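# Place one cake gently into the infeed track's empty pocket

## Task

Using a soft grip, take a single cake from the stacks and set it down gently, lying flat with its top facing up, into the vacant pocket on the infeed track that sits between the orange sensor and the rearmost cake already there. Do not disturb the remaining cakes. The track advances on its own afterwards. At the end, no part of the robot may be in contact with any cake.

## Robot and tools

Robot: two arms, left_arm and right_arm, each ending in a five-finger hand (left_arm has a left hand, right_arm a right hand). A camera stand sits behind the arms. Loose objects may occasionally get nudged by an outside push.

Frames. Scene frame: origin on the table top midway between the nominal bases, +z up, +x out over the table, left_arm toward +y (not image left). Actual bases: left_arm at (+0.031, +0.323, 0) m, quat_wxyz (+1.000, 0, 0, -0.014); right_arm at (+0.030, -0.253, 0) m, quat_wxyz (+1.000, 0, 0, -0.010). Hand poses, targets and offsets are all in each arm's own base frame; fixed cameras and the table use the scene frame. The hand point sits 0.05 m in front of the palm and 0.15 m from the wrist face; its +z runs along the straight fingers, +y leaves the palm, +x crosses the palm away from the thumb on the right hand and toward the thumb on the left hand. Straight fingertips extend 0.06-0.07 m past the point along +z, 0.06 m behind it along -y. A wrist bracket on the little-finger side can strike things.

Row layout (used by execute_actions and move): 28 numbers in [-1, 1], always all 28 even if one arm idles. Order: left_arm dx, dy, dz, rx, ry, rz; left hand little, ring, middle, index, thumb_bend, thumb_turn, force_limit, speed; then the same 14 for right_arm. dx-dz and rx-rz are offsets, not poses: measured from that arm's Hand target at the start of the action (or move), along its base axes, rotating about the Hand target position; 1.0 = 0.6 m or 180 degrees; rx, ry, rz form one rotation vector. Six zeros re-command the current Hand target. The six finger numbers are absolute targets: -1 open/straight (thumb_turn -1 beside the palm), +1 closed (thumb_turn +1 opposite the fingers). force_limit maps -1..+1 to about 0..10 N at the fingertip (0..15 N for the two thumb motors). speed rises from nearly zero at -1 to full at +0.48 and stays full up to +1. To keep a hand unchanged, resend its last executed eight numbers; if none were sent yet this scene, send hand_measured plus hand_force_limit and hand_speed.

execute_actions(actions, cameras): actions is a list of actions; each action is a table of up to 15 rows, one row per 1/30 s step; short tables repeat their final row to fill 15 steps. Every row in an action counts from the same starting Hand target, so repeating an offset in a later action moves further. An empty list returns images; cameras picks cameras by name (["all"], [], or names).

move(target, speed, blend, blocking, cameras): target is one 28-number row or up to 15 rows; each row's offsets count from the Hand targets at the move's start, not from the prior row. Hand point travels a straight line. speed: m/s, 0.002 to 4.3, default 0.25 (turn rate twice that in rad/s); one value or one per target. blend: metres of corner rounding per target, 0 = stop at each. blocking=false returns after about 0.5 s while motion continues. Moves cap at 10 s, do not avoid obstacles or the other arm, lag and overshoot more when fast, and faster or deeper contacts press harder. The result adds a move: line giving the ending (done, off_target, moving, held, fault) and limits (paced = pose clipped, held = steps withheld).

wait(seconds 0-10, cameras) lets time pass. stop(cameras) brakes a running move. zoom_image(camera, region=[x0,y0,x1,y1] pixels, at most 504 wide and high) enlarges part of the newest image of cam_high, cam_low, cam_left_wrist or cam_right_wrist. show_instructions shows reference images. finished_scene(scene) ends the current scene, given by its number; irreversible.

Results: end_effector_position (m) and end_effector_quat_wxyz per arm in its base frame; Hand target (the commanded pose after clipping, origin of next offsets); joint positions, velocities, torques; hand_measured, hand_stopped_by (moving, target, force, stalled, fault), hand_load_n (fingertip force, positive pushing open), hand_force_limit, hand_speed, all in the motor order above; step readings for action calls; the scene number. Resting 1-3 cm (sometimes 5 cm) below a commanded pose is normal, not contact; the next command re-requests it, or send the gap as an offset. Orientation is clipped to 40 degrees from the measured one each step. A lost grip shows as hand_load_n near 0. Cameras: cam_high, cam_low, cam_left_wrist, cam_right_wrist, each 672x504.

Gripping: with thumb_turn near +1, the hand encloses objects about 0.035-0.065 m thick. Each motor starts only when its target changes by 0.002 or more, stops at the target or at force_limit, then locks. For a soft grip, use low force_limit and close with speed -0.94 or lower. To grip harder, raise force_limit and send a more-closed target; to release, send a more-open one.

Avoid: dropping or releasing a moving cake, slamming, hitting fixed objects, hard pushes, knocking anything out of the work area, excess finger force, arms touching or one hand gripping the other, moving a hand path close to its own base (go around), and motor heat from holding loads or straining toward unreachable poses (MOTOR HOT at 85 °C, fault and arm drop at 100 °C). To end a push, command back past the hand point.

Each tool is called after ">>>" as name([rows], argument=value, ...), one row to a line, values as JSON.

Reference images:

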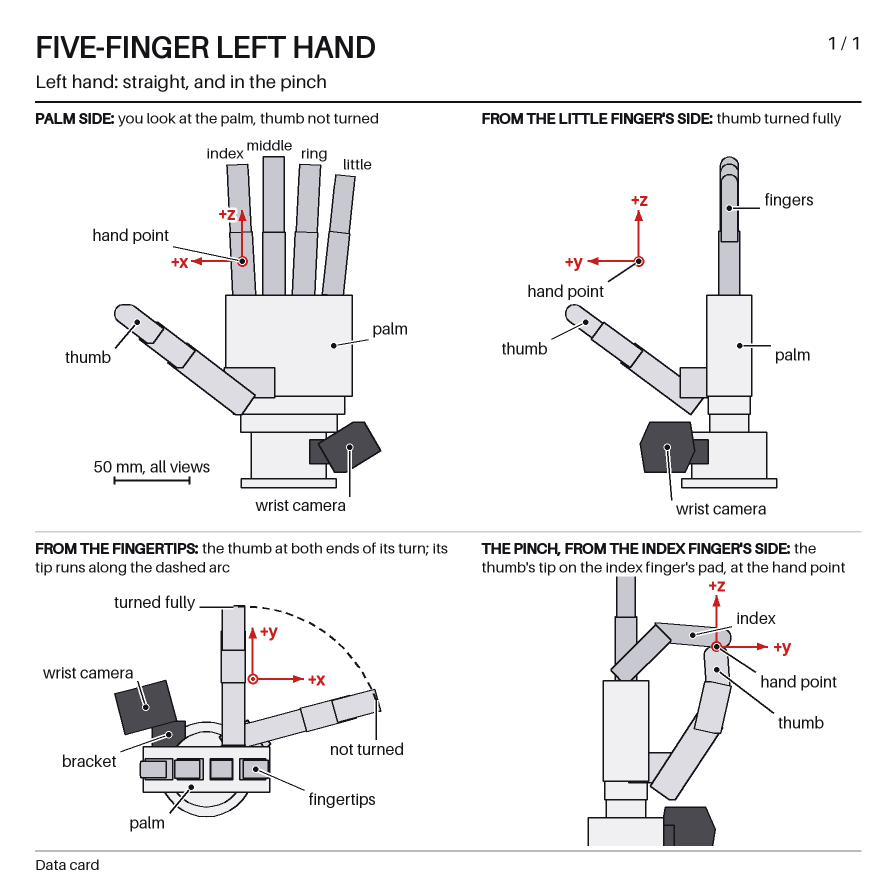

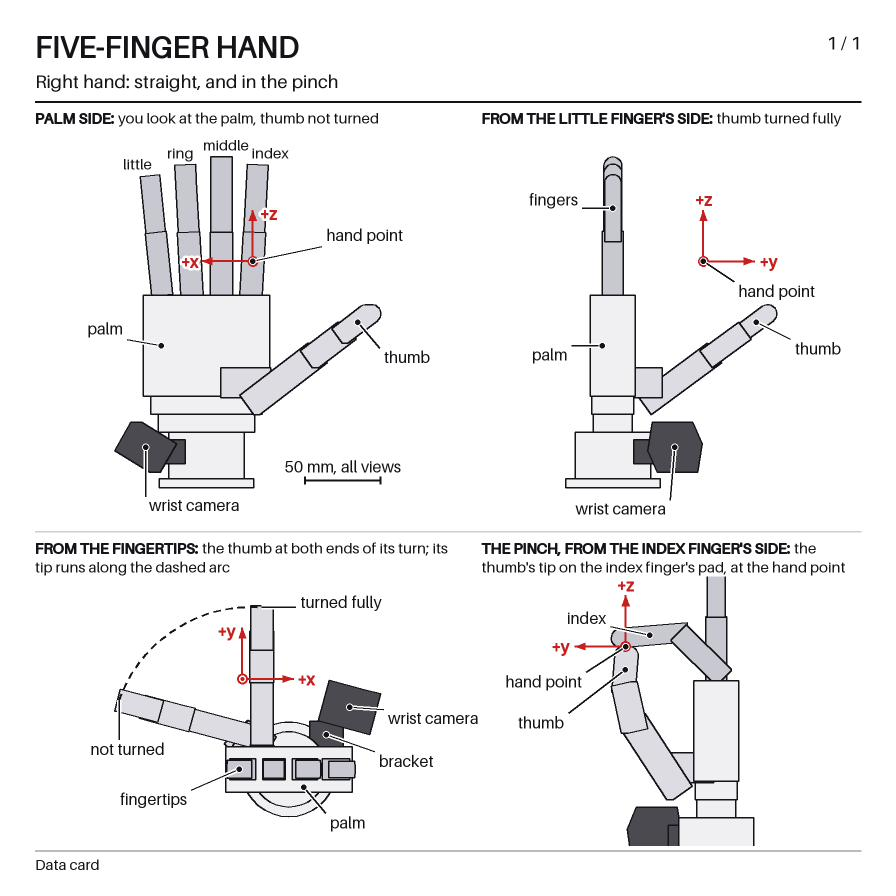

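## Session

>>> execute_actions(actions=[])

>>> zoom_image(camera="cam_high", region=[200, 100, 440, 280])

>>> zoom_image(camera="cam_low", region=[320, 200, 520, 350])

Scene clock: 0.00 s.
left_arm: end_effector_position=(+0.3845, +0.0655, +0.3101) hand_measured=(-1.000, -1.000, -1.000, -1.000, -1.000, -1.000) hand_load_n=(+0.0, +0.0, +0.0, +0.0, +0.0, +0.0) hand_stopped_by=(target, target, target, target, target, target) hand_force_limit=0.00 hand_speed=-0.80 end_effector_quat_wxyz=(+0.017, +0.772, -0.347, +0.533) | right_arm: end_effector_position=(+0.4634, -0.1294, +0.1417) hand_measured=(-1.000, -1.000, -1.000, -1.000, -1.000, -1.000) hand_load_n=(+0.0, +0.0, +0.0, +0.0, +0.0, +0.0) hand_stopped_by=(target, target, target, target, target, target) hand_force_limit=0.00 hand_speed=-0.80 end_effector_quat_wxyz=(-0.165, +0.711, -0.678, -0.087)
Joint positions: left_arm=[0.677 1.066 0.933 -0.71 0.954 -0.439] | right_arm=[-0.418 1.834 1.607 -1.4 -0.371 -0.477]
Joint velocities: within noise
Joint torques (N m): no reading
Heat: left arm: hottest elbow 33 °C; right arm: hottest elbow 25 °C.
Hand target: left_arm +0.3883, +0.0686, +0.3222; +0.005, +0.766, -0.352, +0.539 | right_arm +0.4684, -0.1317, +0.1410; -0.165, +0.712, -0.677, -0.085
camera_calibration:
cam_left_wrist: T_world_to_cam=[[0.557702, 0.595519, 0.578209, -0.433185], [-0.380524, -0.435654, 0.815725, -0.077293], [0.737679, -0.674954, -0.0163556, -0.122533], [0, 0, 0, 1]] pos_world=[0.302566, 0.141592, 0.311517]
cam_right_wrist: T_world_to_cam=[[-0.941929, -0.224285, -0.249932, 0.45226], [-0.334911, 0.572945, 0.748043, 0.122985], [-0.0245772, 0.788308, -0.614789, 0.31033], [0, 0, 0, 1]] pos_world=[0.474813, -0.213665, 0.211824]

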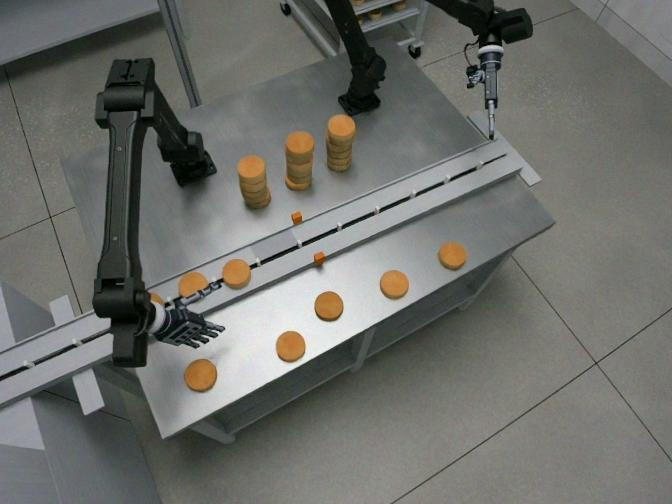

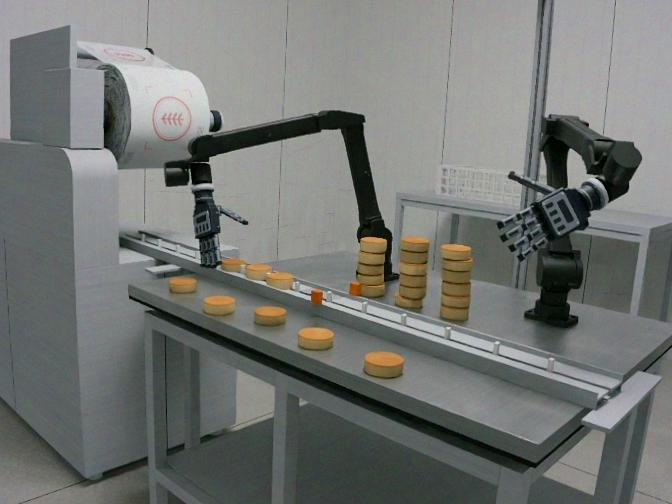

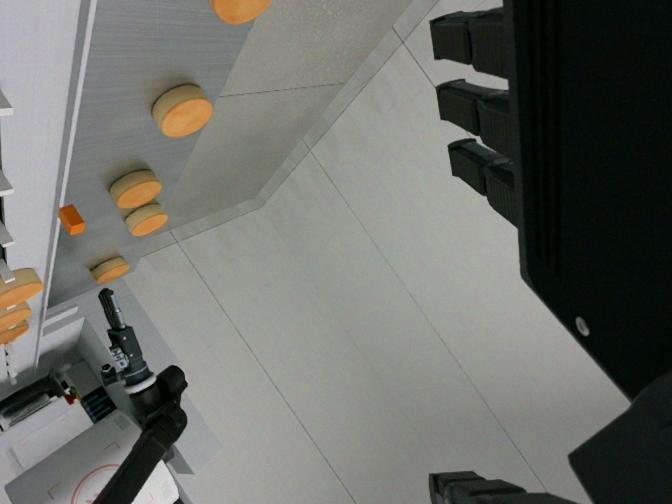

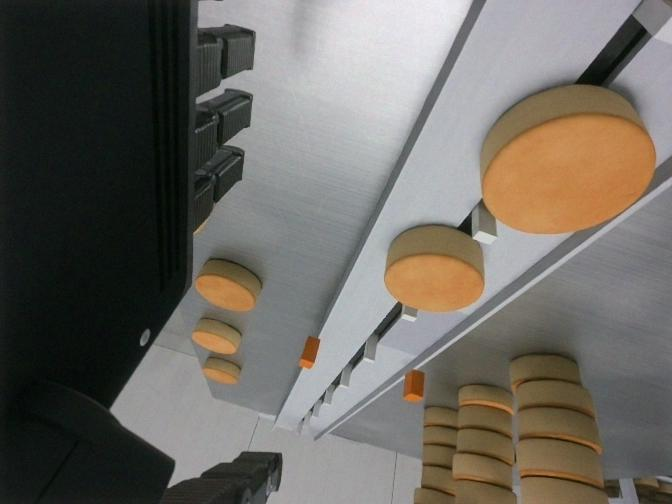

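Scaled by 2.100 from the camera's 672x504 image, which has a finer 960x720 frame.

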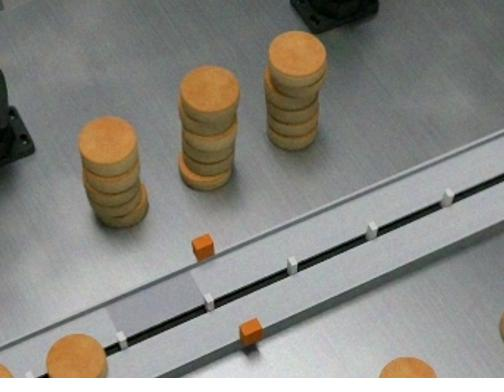

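Scaled by 2.520 from the camera's 672x504 image, which has a finer 960x720 frame.

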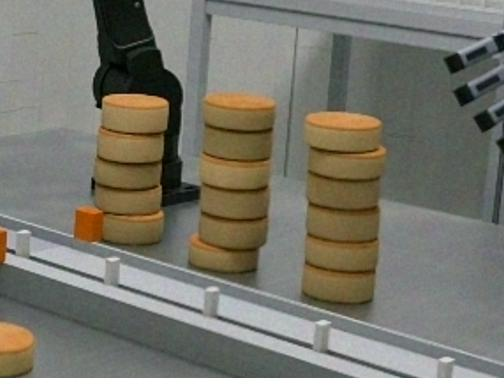

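>>> move([
  [0,0,0,0,0,0,-1,-1,-1,-1,-1,-1,0,-0.8,-0.05,0.05,0.283,-0.003,-0.077,0.046,1,1,-0.5,-0.5,-0.9,1,0,0],
  [0,0,0,0,0,0,-1,-1,-1,-1,-1,-1,0,-0.8,-0.28,0.42,0.30,-0.0065,-0.18,0.107,1,1,-0.5,-0.5,-0.9,1,0,0],
  [0,0,0,0,0,0,-1,-1,-1,-1,-1,-1,0,-0.8,-0.514,0.669,0.248,-0.0093,-0.2577,0.1529,1,1,-0.5,-0.5,-0.9,1,0,0],
], blend=0.05, speed=0.3, cameras=["all"])

>>> zoom_image(camera="cam_high", region=[240, 60, 360, 180])

>>> zoom_image(camera="cam_low", region=[340, 140, 480, 320])

>>> zoom_image(camera="cam_right_wrist", region=[168, 0, 672, 504])

Scene clock: 45.63 s.
left_arm: end_effector_position=(+0.3845, +0.0655, +0.3101) hand_measured=(-1.000, -1.000, -1.000, -1.000, -1.000, -1.000) hand_load_n=(+0.0, +0.0, +0.0, +0.0, +0.0, +0.0) hand_stopped_by=(target, target, target, target, target, target) hand_force_limit=0.00 hand_speed=-0.80 end_effector_quat_wxyz=(+0.017, +0.772, -0.347, +0.533) | right_arm: end_effector_position=(+0.1602, +0.2629, +0.2887) hand_measured=(+1.000, +1.000, -0.500, -0.500, -0.900, +1.000) hand_load_n=(+0.0, +0.0, +0.0, +0.0, +0.0, +0.0) hand_stopped_by=(target, target, target, target, target, target) hand_force_limit=0.00 hand_speed=0.00 end_effector_quat_wxyz=(-0.377, +0.829, -0.375, +0.176)
Joint positions: left_arm=[0.677 1.066 0.933 -0.71 0.954 -0.439] | right_arm=[1.048 0.683 0.919 -0.979 0.253 0.214]
Joint torques (N m): left_arm=[0.73 -7.71 11.15 1.54 0.7 -0.04] | right_arm=[-1.08 2.08 8.65 1.84 0.28 0.07]
Heat: left arm: hottest elbow 36 °C; right arm: hottest elbow 28 °C.
Hand target: left_arm +0.3883, +0.0686, +0.3222; +0.005, +0.766, -0.352, +0.539 | right_arm +0.1601, +0.2697, +0.2897; -0.382, +0.827, -0.376, +0.173
Off the commanded pose: left_arm 0.013 m, 2 deg | right_arm 0.007 m, 1 deg.
move: off_target (left_arm)
camera_calibration:
cam_left_wrist: T_world_to_cam=[[0.557702, 0.595519, 0.578209, -0.433185], [-0.380524, -0.435654, 0.815725, -0.077293], [0.737679, -0.674954, -0.0163556, -0.122533], [0, 0, 0, 1]] pos_world=[0.302566, 0.141592, 0.311517]
cam_right_wrist: T_world_to_cam=[[-0.285658, -0.569619, -0.770671, 0.427331], [-0.952666, 0.256103, 0.163826, 0.0376109], [0.104052, 0.78099, -0.615814, 0.0656093], [0, 0, 0, 1]] pos_world=[0.151074, 0.182543, 0.363573]

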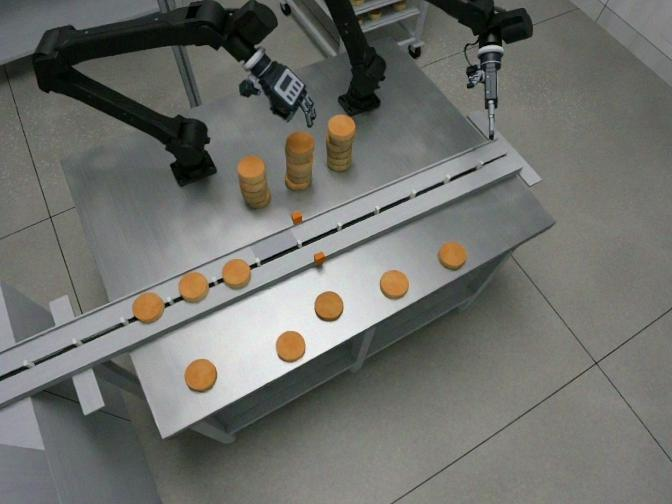

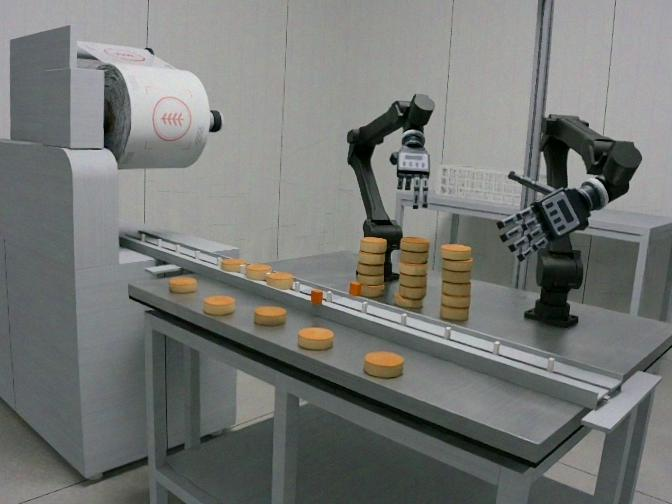

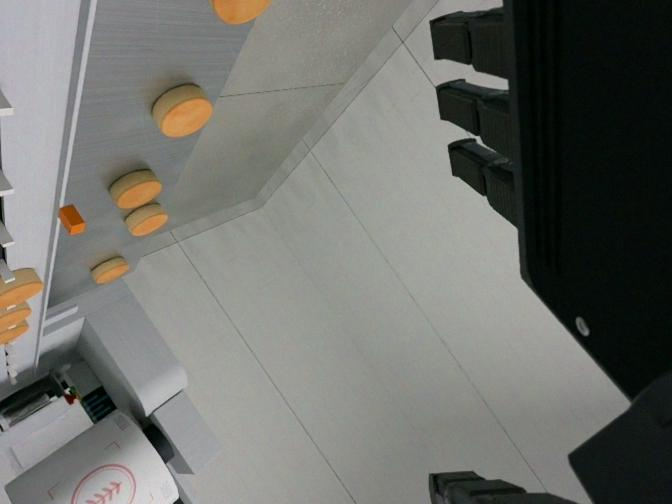

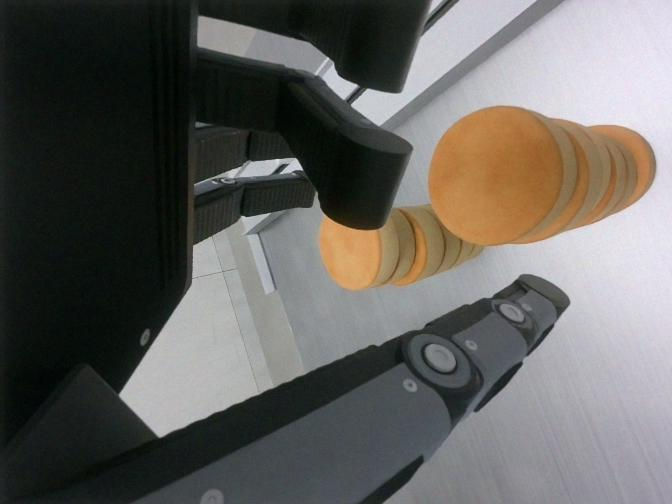

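Scaled by 4.200 from the camera's 672x504 image, which has a finer 960x720 frame.

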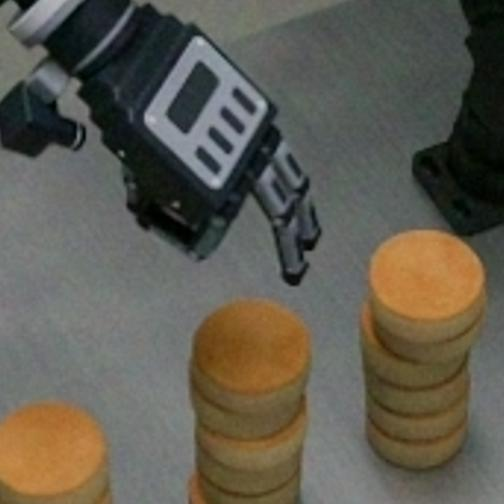

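Scaled by 2.800 from the camera's 672x504 image, which has a finer 960x720 frame.

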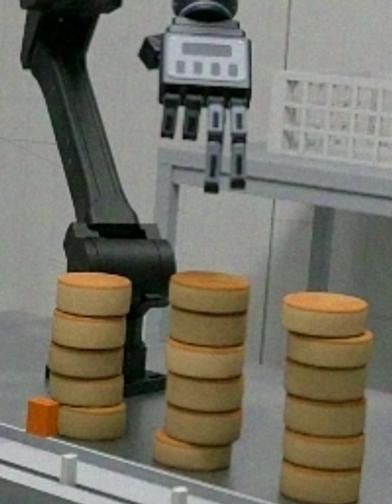

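Scaled by 1.000.

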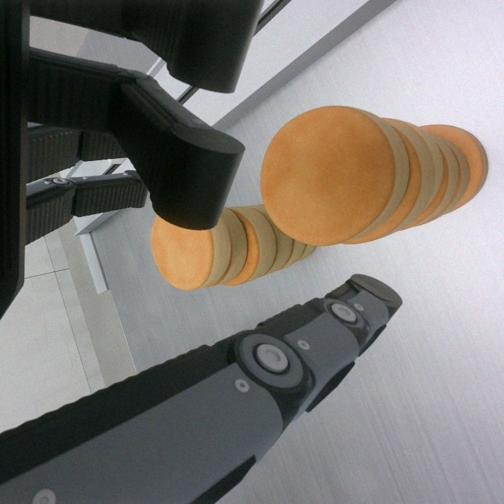

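>>> move(target=[0,0,0,0,0,0,-1,-1,-1,-1,-1,-1,0,-0.8,0.0283,0.0285,-0.1145,0.0183,-0.0209,0,1,1,-0.5,-0.5,-0.9,1,0,0], speed=0.1, cameras=["cam_high","cam_low","cam_right_wrist"])

>>> zoom_image(camera="cam_high", region=[250, 80, 350, 180])

>>> zoom_image(camera="cam_low", region=[370, 170, 470, 270])

>>> zoom_image(camera="cam_right_wrist", region=[168, 0, 672, 504])

Scene clock: 72.77 s.
left_arm: end_effector_position=(+0.3845, +0.0655, +0.3101) hand_measured=(-1.000, -1.000, -1.000, -1.000, -1.000, -1.000) hand_load_n=(+0.0, +0.0, +0.0, +0.0, +0.0, +0.0) hand_stopped_by=(target, target, target, target, target, target) hand_force_limit=0.00 hand_speed=-0.80 end_effector_quat_wxyz=(+0.017, +0.772, -0.347, +0.533) | right_arm: end_effector_position=(+0.1764, +0.2851, +0.2198) hand_measured=(+1.000, +1.000, -0.500, -0.500, -0.900, +1.000) hand_load_n=(+0.0, +0.0, +0.0, +0.0, +0.0, +0.0) hand_stopped_by=(target, target, target, target, target, target) hand_force_limit=0.00 hand_speed=0.00 end_effector_quat_wxyz=(-0.410, +0.811, -0.374, +0.186)
Joint positions: left_arm=[0.677 1.066 0.933 -0.71 0.954 -0.439] | right_arm=[1.048 0.683 0.701 -0.683 0.267 0.211]
Joint torques (N m): left_arm=[0.79 -7.77 11.15 1.54 0.7 -0.04] | right_arm=[-1.44 0.38 8.05 2.13 0.25 -0.16]
Heat: left arm: hottest elbow 37 °C; right arm: hottest elbow 32 °C.
Hand target: left_arm +0.3883, +0.0686, +0.3222; +0.005, +0.766, -0.352, +0.539 | right_arm +0.1771, +0.2868, +0.2210; -0.417, +0.809, -0.368, +0.189
Off the commanded pose: left_arm 0.013 m, 2 deg | right_arm 0.002 m, 1 deg.
move: off_target (left_arm)
camera_calibration:
cam_right_wrist: T_world_to_cam=[[-0.251167, -0.518687, -0.817239, 0.381248], [-0.957862, 0.254732, 0.132712, 0.0667404], [0.13934, 0.816135, -0.560811, -0.024239], [0, 0, 0, 1]] pos_world=[0.163062, 0.20053, 0.28912]
Images, in order (width x height): cam_high 672x504, cam_low 672x504, cam_right_wrist 672x504.

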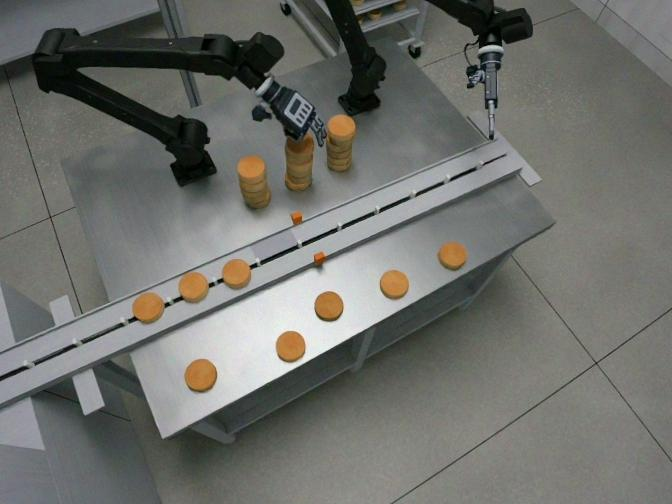

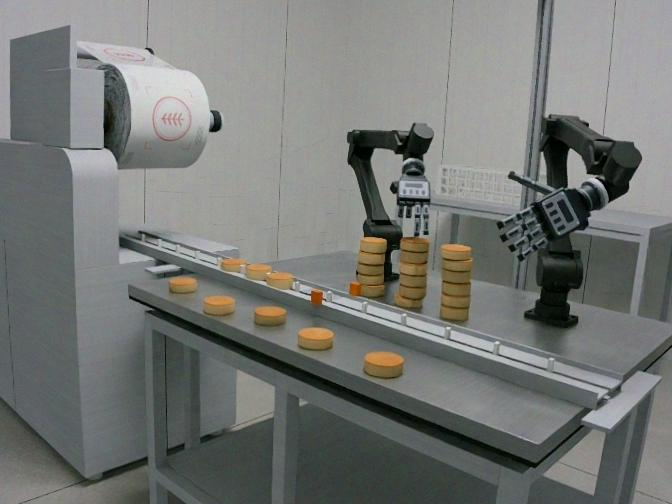

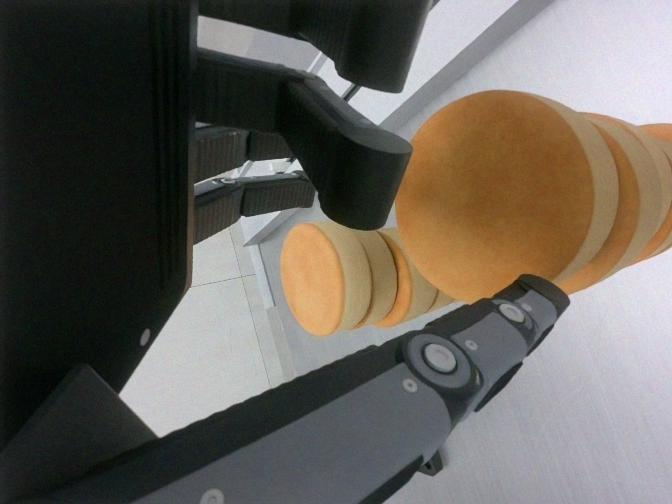

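Scaled by 5.040 from the camera's 672x504 image, which has a finer 960x720 frame.

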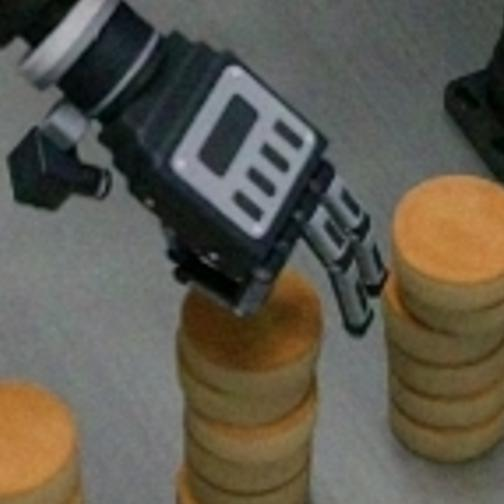

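Scaled by 5.040 from the camera's 672x504 image, which has a finer 960x720 frame.

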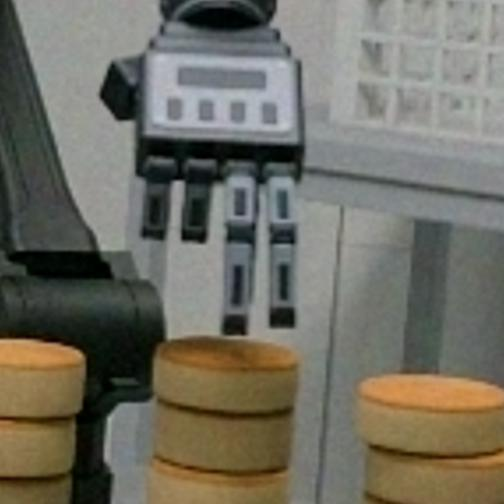

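Scaled by 1.000.

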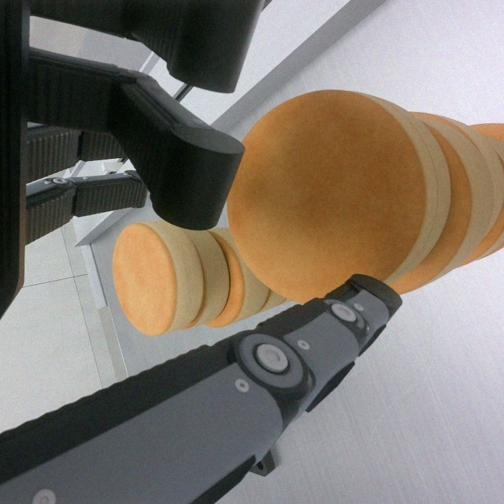

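>>> move([
  [0,0,0,0,0,0,-1,-1,-1,-1,-1,-1,0,-0.8,0.0027,-0.0132,0,0,0,0,1,1,-0.5,-0.5,-0.9,1,0,0],
  [0,0,0,0,0,0,-1,-1,-1,-1,-1,-1,0,-0.8,0.0027,-0.0132,-0.0507,0,0,0,1,1,-0.5,-0.5,-0.9,1,0,0],
], speed=0.06, cameras=["cam_high","cam_low","cam_right_wrist"])

>>> zoom_image(camera="cam_high", region=[260, 90, 340, 170])

>>> zoom_image(camera="cam_low", region=[370, 190, 460, 280])

>>> zoom_image(camera="cam_right_wrist", region=[168, 0, 672, 504])

Scene clock: 98.63 s.
left_arm: end_effector_position=(+0.3845, +0.0655, +0.3101) hand_measured=(-1.000, -1.000, -1.000, -1.000, -1.000, -1.000) hand_load_n=(+0.5, +0.0, +0.0, +0.0, +0.0, +0.0) hand_stopped_by=(target, target, target, target, target, target) hand_force_limit=0.00 hand_speed=-0.80 end_effector_quat_wxyz=(+0.017, +0.772, -0.347, +0.533) | right_arm: end_effector_position=(+0.1747, +0.2793, +0.1890) hand_measured=(+1.000, +1.000, -0.500, -0.500, -0.900, +1.000) hand_load_n=(+0.0, +0.0, +0.0, +0.0, +0.0, +0.0) hand_stopped_by=(target, target, target, target, target, target) hand_force_limit=0.00 hand_speed=0.00 end_effector_quat_wxyz=(-0.410, +0.813, -0.370, +0.185)
Joint positions: left_arm=[0.677 1.066 0.933 -0.71 0.954 -0.439] | right_arm=[1.037 0.663 0.614 -0.612 0.253 0.196]
Joint torques (N m): left_arm=[0.79 -7.71 11.17 1.54 0.7 -0.05] | right_arm=[-2.67 0.32 8.13 2.07 -0.03 -0.18]
Heat: left arm: hottest elbow 38 °C; right arm: hottest elbow 32 °C.
Hand target: left_arm +0.3883, +0.0686, +0.3222; +0.005, +0.766, -0.352, +0.539 | right_arm +0.1787, +0.2789, +0.1906; -0.418, +0.809, -0.368, +0.189
Off the commanded pose: left_arm 0.013 m, 2 deg | right_arm 0.004 m, 1 deg.
move: off_target (left_arm)
camera_calibration:
cam_right_wrist: T_world_to_cam=[[-0.245551, -0.522421, -0.816567, 0.352477], [-0.960195, 0.246785, 0.130854, 0.0737461], [0.133156, 0.816195, -0.562224, -0.0351413], [0, 0, 0, 1]] pos_world=[0.162041, 0.194624, 0.258414]
Images, in order (width x height): cam_high 672x504, cam_low 672x504, cam_right_wrist 672x504.

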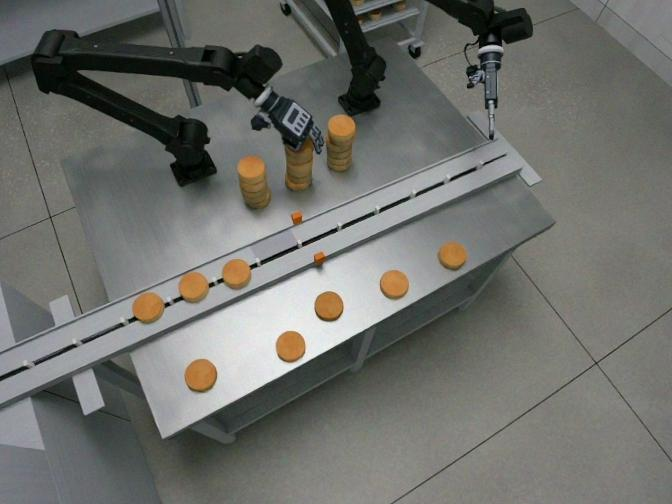

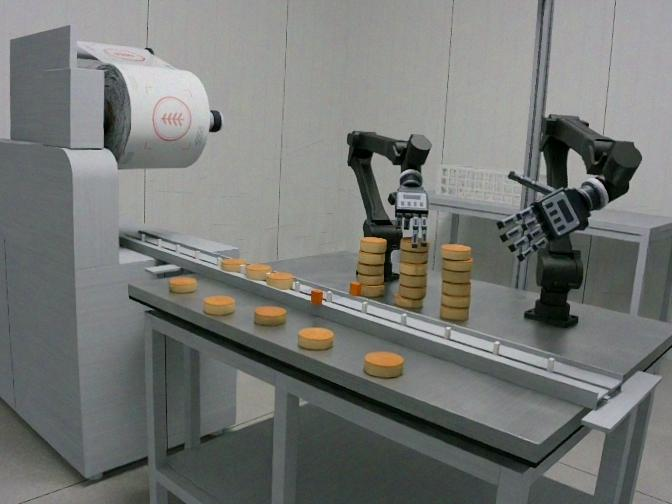

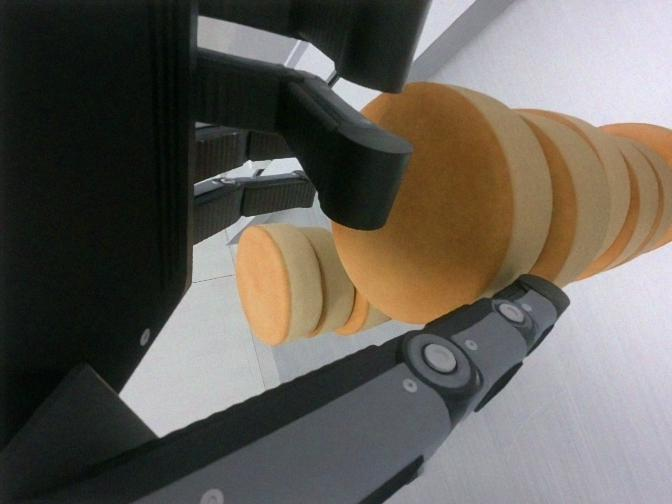

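Scaled by 6.300 from the camera's 672x504 image, which has a finer 960x720 frame.

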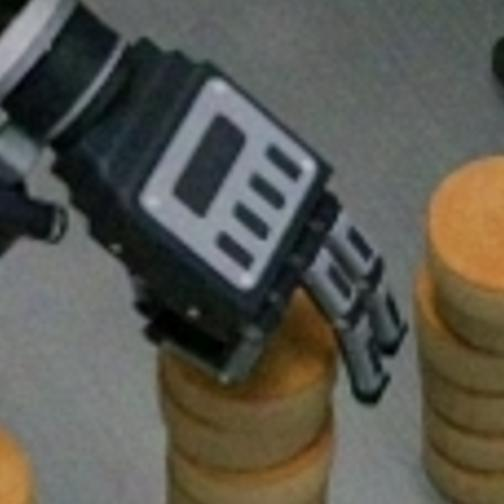

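Scaled by 5.600 from the camera's 672x504 image, which has a finer 960x720 frame.

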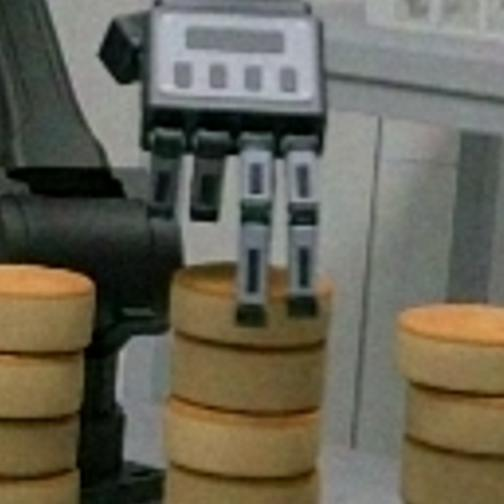

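Scaled by 1.000.

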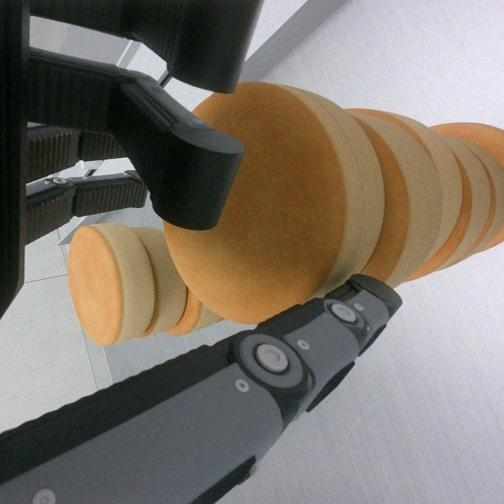

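>>> move([
  [0,0,0,0,0,0,-1,-1,-1,-1,-1,-1,0,-0.8,0.005,-0.0057,0,0,0,0,1,1,-0.5,-0.5,-0.9,1,0,0],
  [0,0,0,0,0,0,-1,-1,-1,-1,-1,-1,0,-0.8,0.005,-0.0057,0,0,0,0,1,1,-0.38,-0.38,-0.9,1,-0.9,-0.9],
], speed=0.06, cameras=["cam_high","cam_low","cam_right_wrist"])

>>> zoom_image(camera="cam_high", region=[270, 100, 340, 170])

>>> zoom_image(camera="cam_low", region=[380, 210, 450, 280])

Scene clock: 114.57 s.
left_arm: end_effector_position=(+0.3845, +0.0655, +0.3101) hand_measured=(-1.000, -1.000, -1.000, -1.000, -1.000, -1.000) hand_load_n=(+0.0, +0.0, +0.0, +0.0, +0.0, +0.0) hand_stopped_by=(target, target, target, target, target, target) hand_force_limit=0.00 hand_speed=-0.80 end_effector_quat_wxyz=(+0.017, +0.772, -0.347, +0.533) | right_arm: end_effector_position=(+0.1781, +0.2764, +0.1894) hand_measured=(+1.000, +1.000, -0.380, -0.380, -0.900, +1.000) hand_load_n=(+0.0, +0.0, +0.0, +0.0, +0.0, +0.0) hand_stopped_by=(target, target, target, target, target, target) hand_force_limit=-0.90 hand_speed=-0.90 end_effector_quat_wxyz=(-0.410, +0.813, -0.370, +0.185)
Joint positions: left_arm=[0.677 1.066 0.933 -0.71 0.954 -0.439] | right_arm=[1.016 0.661 0.614 -0.612 0.236 0.183]
Joint torques (N m): left_arm=[0.79 -7.77 11.17 1.54 0.7 -0.04] | right_arm=[-3.02 0.15 8.06 2.14 -0.02 -0.18]
Heat: left arm: hottest elbow 38 °C; right arm: hottest elbow 31 °C.
Hand target: left_arm +0.3883, +0.0686, +0.3222; +0.005, +0.766, -0.352, +0.539 | right_arm +0.1817, +0.2754, +0.1905; -0.417, +0.809, -0.368, +0.189
Off the commanded pose: left_arm 0.013 m, 2 deg | right_arm 0.004 m, 1 deg.
move: off_target (left_arm)
camera_calibration:
cam_right_wrist: T_world_to_cam=[[-0.245877, -0.522741, -0.816263, 0.352293], [-0.960168, 0.246681, 0.131248, 0.077549], [0.132748, 0.816021, -0.562573, -0.0328364], [0, 0, 0, 1]] pos_world=[0.16544, 0.191824, 0.258913]
Images, in order (width x height): cam_high 672x504, cam_low 672x504, cam_right_wrist 672x504.

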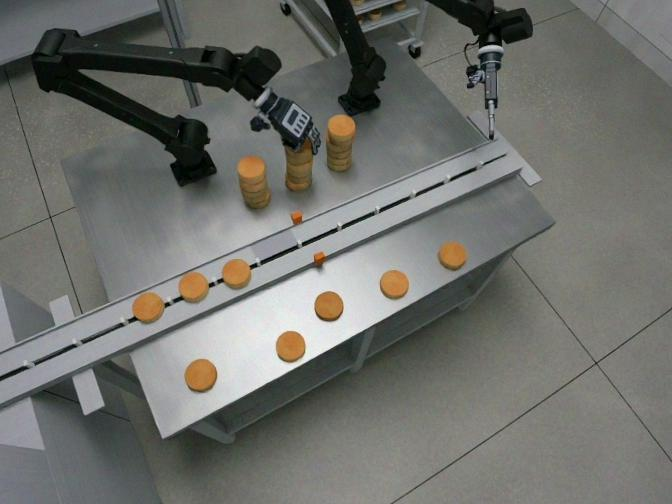

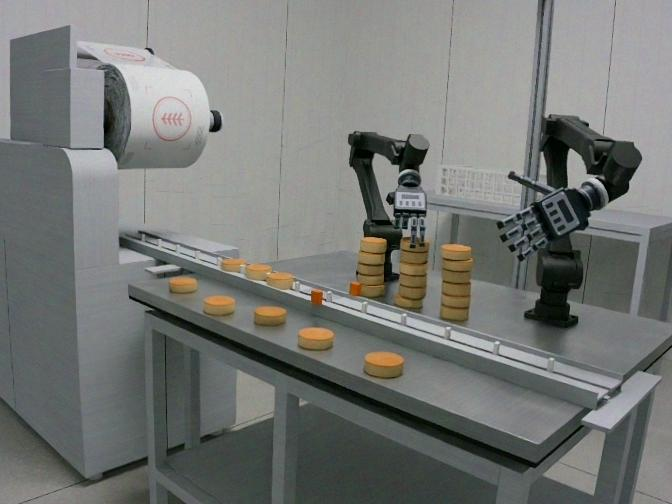

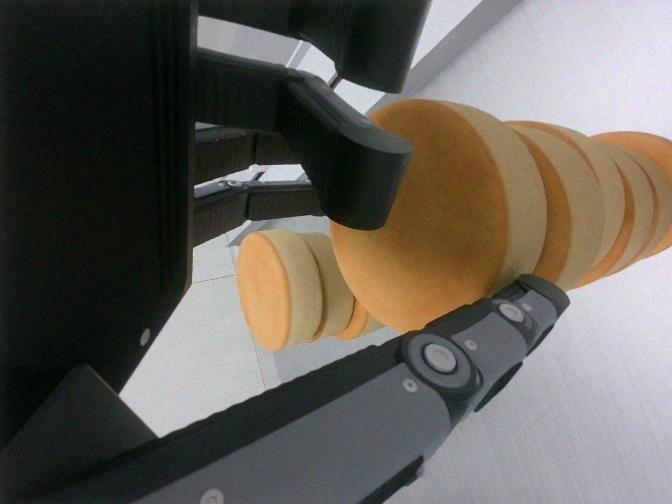

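Scaled by 7.200 from the camera's 672x504 image, which has a finer 960x720 frame.

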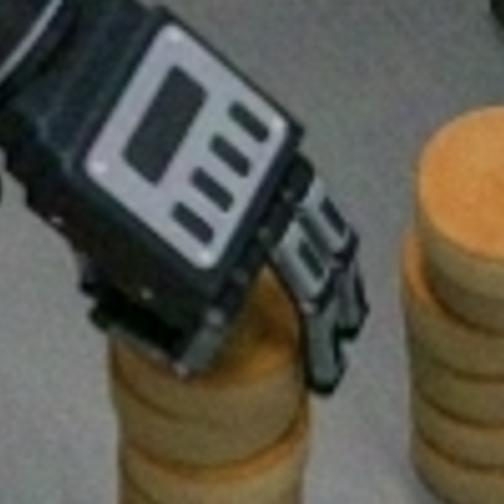

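Scaled by 7.200 from the camera's 672x504 image, which has a finer 960x720 frame.

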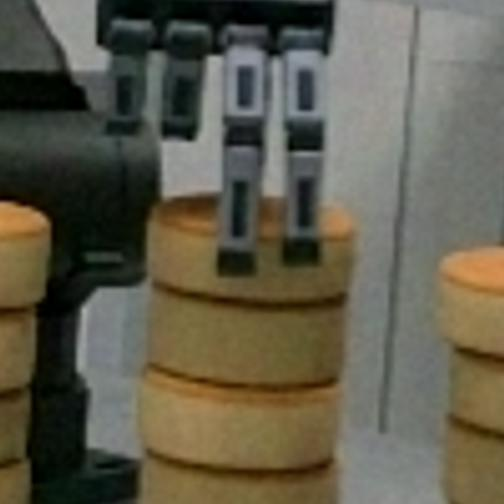

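>>> move(target=[0,0,0,0,0,0,-1,-1,-1,-1,-1,-1,0,-0.8,0,0,0,0,0,0,1,1,-0.2,-0.2,-0.9,1,-0.9,-0.95], speed=0.06, cameras=["cam_high","cam_low","cam_right_wrist"])

>>> zoom_image(camera="cam_high", region=[270, 100, 340, 170])

>>> zoom_image(camera="cam_low", region=[380, 210, 450, 280])

Scene clock: 121.00 s.
left_arm: end_effector_position=(+0.3845, +0.0655, +0.3101) hand_measured=(-1.000, -1.000, -1.000, -1.000, -1.000, -1.000) hand_load_n=(+0.0, +0.0, +0.0, +0.0, +0.0, +0.0) hand_stopped_by=(target, target, target, target, target, target) hand_force_limit=0.00 hand_speed=-0.80 end_effector_quat_wxyz=(+0.017, +0.772, -0.347, +0.533) | right_arm: end_effector_position=(+0.1781, +0.2764, +0.1894) hand_measured=(+1.000, +1.000, -0.262, -0.230, -0.900, +1.000) hand_load_n=(+0.0, +0.0, +0.5, +0.5, +0.5, +0.0) hand_stopped_by=(target, target, force, force, target, target) hand_force_limit=-0.90 hand_speed=-0.95 end_effector_quat_wxyz=(-0.410, +0.813, -0.370, +0.185)
Joint positions: left_arm=[0.677 1.066 0.933 -0.71 0.954 -0.439] | right_arm=[1.016 0.661 0.614 -0.612 0.236 0.183]
Joint torques (N m): left_arm=[0.79 -7.77 11.15 1.55 0.7 -0.04] | right_arm=[-2.84 0.38 7.98 2.17 -0.01 -0.17]
Heat: left arm: hottest elbow 39 °C; right arm: hottest elbow 30 °C.
Hand target: left_arm +0.3883, +0.0686, +0.3222; +0.005, +0.766, -0.352, +0.539 | right_arm +0.1817, +0.2755, +0.1905; -0.417, +0.809, -0.368, +0.189
Off the commanded pose: left_arm 0.013 m, 2 deg | right_arm 0.004 m, 1 deg.
move: off_target (left_arm)
camera_calibration:
cam_right_wrist: T_world_to_cam=[[-0.245877, -0.522741, -0.816263, 0.352293], [-0.960168, 0.246681, 0.131248, 0.077549], [0.132748, 0.816021, -0.562573, -0.0328364], [0, 0, 0, 1]] pos_world=[0.16544, 0.191824, 0.258913]
Images, in order (width x height): cam_high 672x504, cam_low 672x504, cam_right_wrist 672x504.

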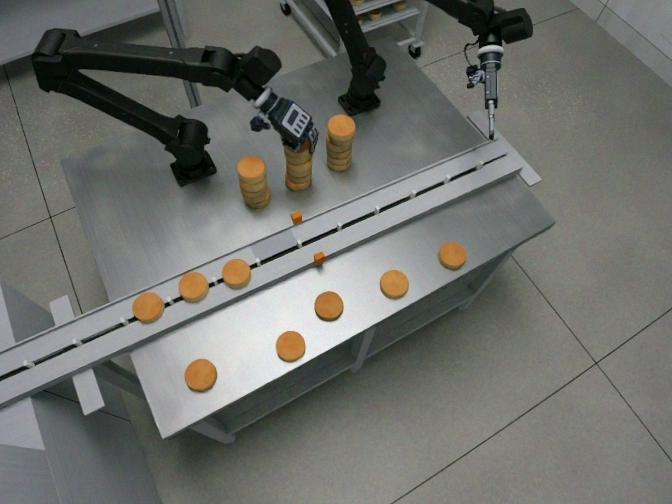

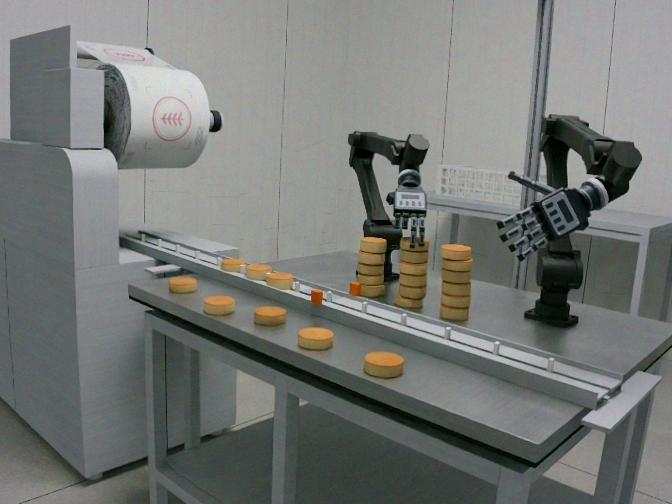

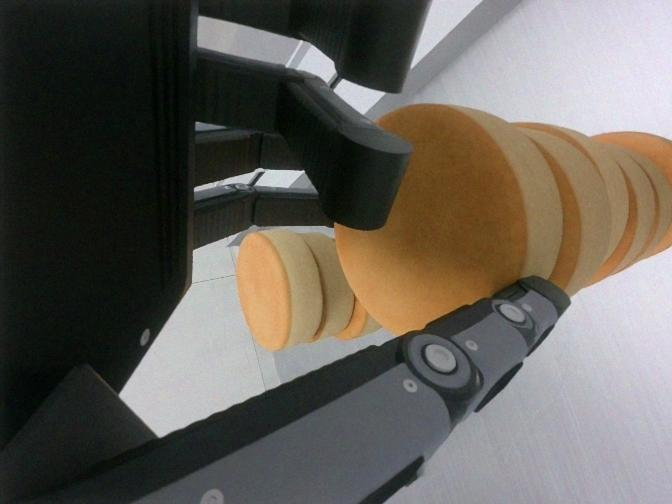

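Scaled by 7.200 from the camera's 672x504 image, which has a finer 960x720 frame.

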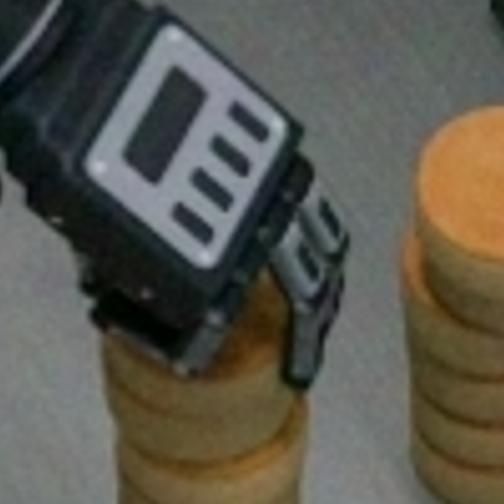

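Scaled by 7.200 from the camera's 672x504 image, which has a finer 960x720 frame.

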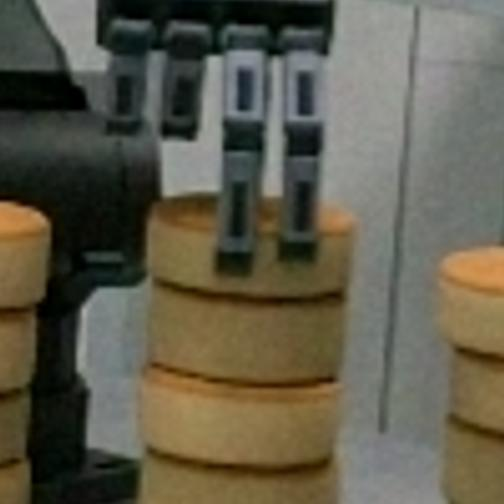

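>>> move(target=[0,0,0,0,0,0,-1,-1,-1,-1,-1,-1,0,-0.8,0,0,0.02,0,0,0,1,1,-0.2,-0.2,-0.9,1,-0.9,-0.95], speed=0.04, cameras=["cam_low","cam_right_wrist"])

>>> zoom_image(camera="cam_low", region=[380, 210, 450, 280])

Scene clock: 125.07 s.
left_arm: end_effector_position=(+0.3845, +0.0655, +0.3101) hand_measured=(-1.000, -1.000, -1.000, -1.000, -1.000, -1.000) hand_load_n=(+0.0, +0.0, +0.0, +0.0, +0.0, +0.0) hand_stopped_by=(target, target, target, target, target, target) hand_force_limit=0.00 hand_speed=-0.80 end_effector_quat_wxyz=(+0.017, +0.772, -0.347, +0.533) | right_arm: end_effector_position=(+0.1780, +0.2764, +0.1897) hand_measured=(+1.000, +1.000, -0.262, -0.230, -0.900, +1.000) hand_load_n=(+0.0, +0.0, +0.0, +1.0, +0.5, +0.0) hand_stopped_by=(target, target, force, force, target, target) hand_force_limit=-0.90 hand_speed=-0.95 end_effector_quat_wxyz=(-0.411, +0.813, -0.370, +0.185)
Joint positions: left_arm=[0.677 1.066 0.933 -0.71 0.954 -0.439] | right_arm=[1.016 0.66 0.614 -0.612 0.236 0.183]
Joint torques (N m): left_arm=[0.79 -7.71 11.17 1.54 0.7 -0.04] | right_arm=[-2.9 0.5 10.32 1.02 -0.01 -0.15]
Heat: left arm: hottest elbow 39 °C; right arm: hottest elbow 30 °C.
Hand target: left_arm +0.3883, +0.0686, +0.3222; +0.005, +0.766, -0.352, +0.539 | right_arm +0.1817, +0.2754, +0.2026; -0.418, +0.809, -0.368, +0.189
Off the commanded pose: left_arm 0.013 m, 2 deg | right_arm 0.013 m, 1 deg.
move: off_target (left_arm, right_arm)
camera_calibration:
cam_right_wrist: T_world_to_cam=[[-0.245422, -0.521929, -0.81692, 0.352322], [-0.960229, 0.246625, 0.130907, 0.077561], [0.133149, 0.816558, -0.561698, -0.0330248], [0, 0, 0, 1]] pos_world=[0.165341, 0.191725, 0.259115]
Images, in order (width x height): cam_low 672x504, cam_right_wrist 672x504.

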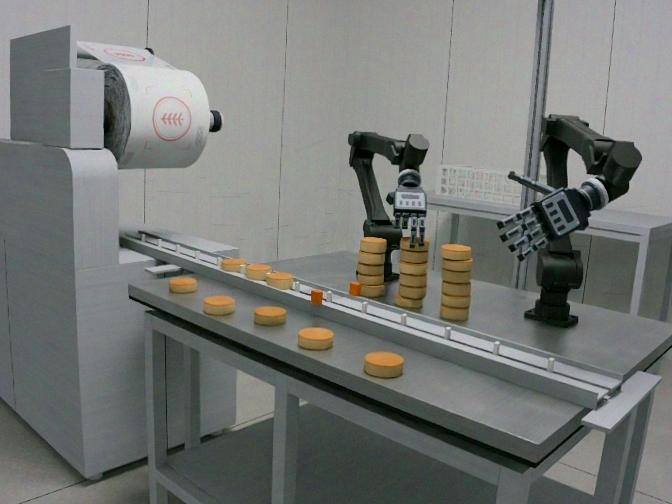

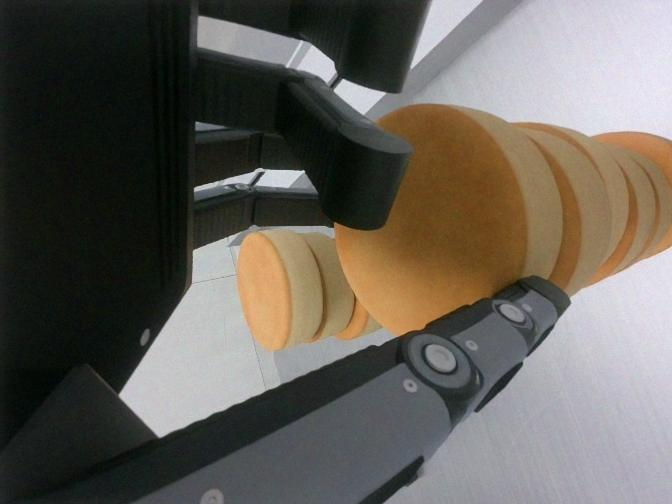

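Scaled by 7.200 from the camera's 672x504 image, which has a finer 960x720 frame.

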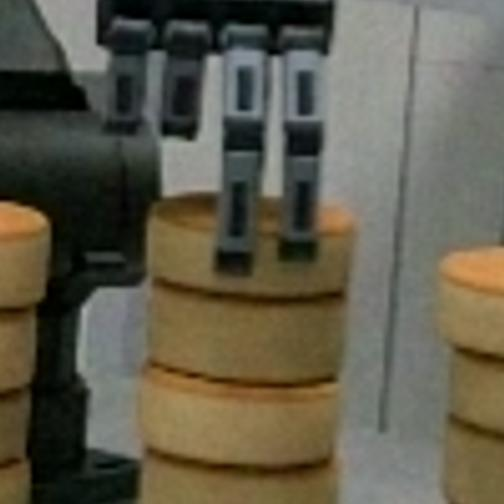

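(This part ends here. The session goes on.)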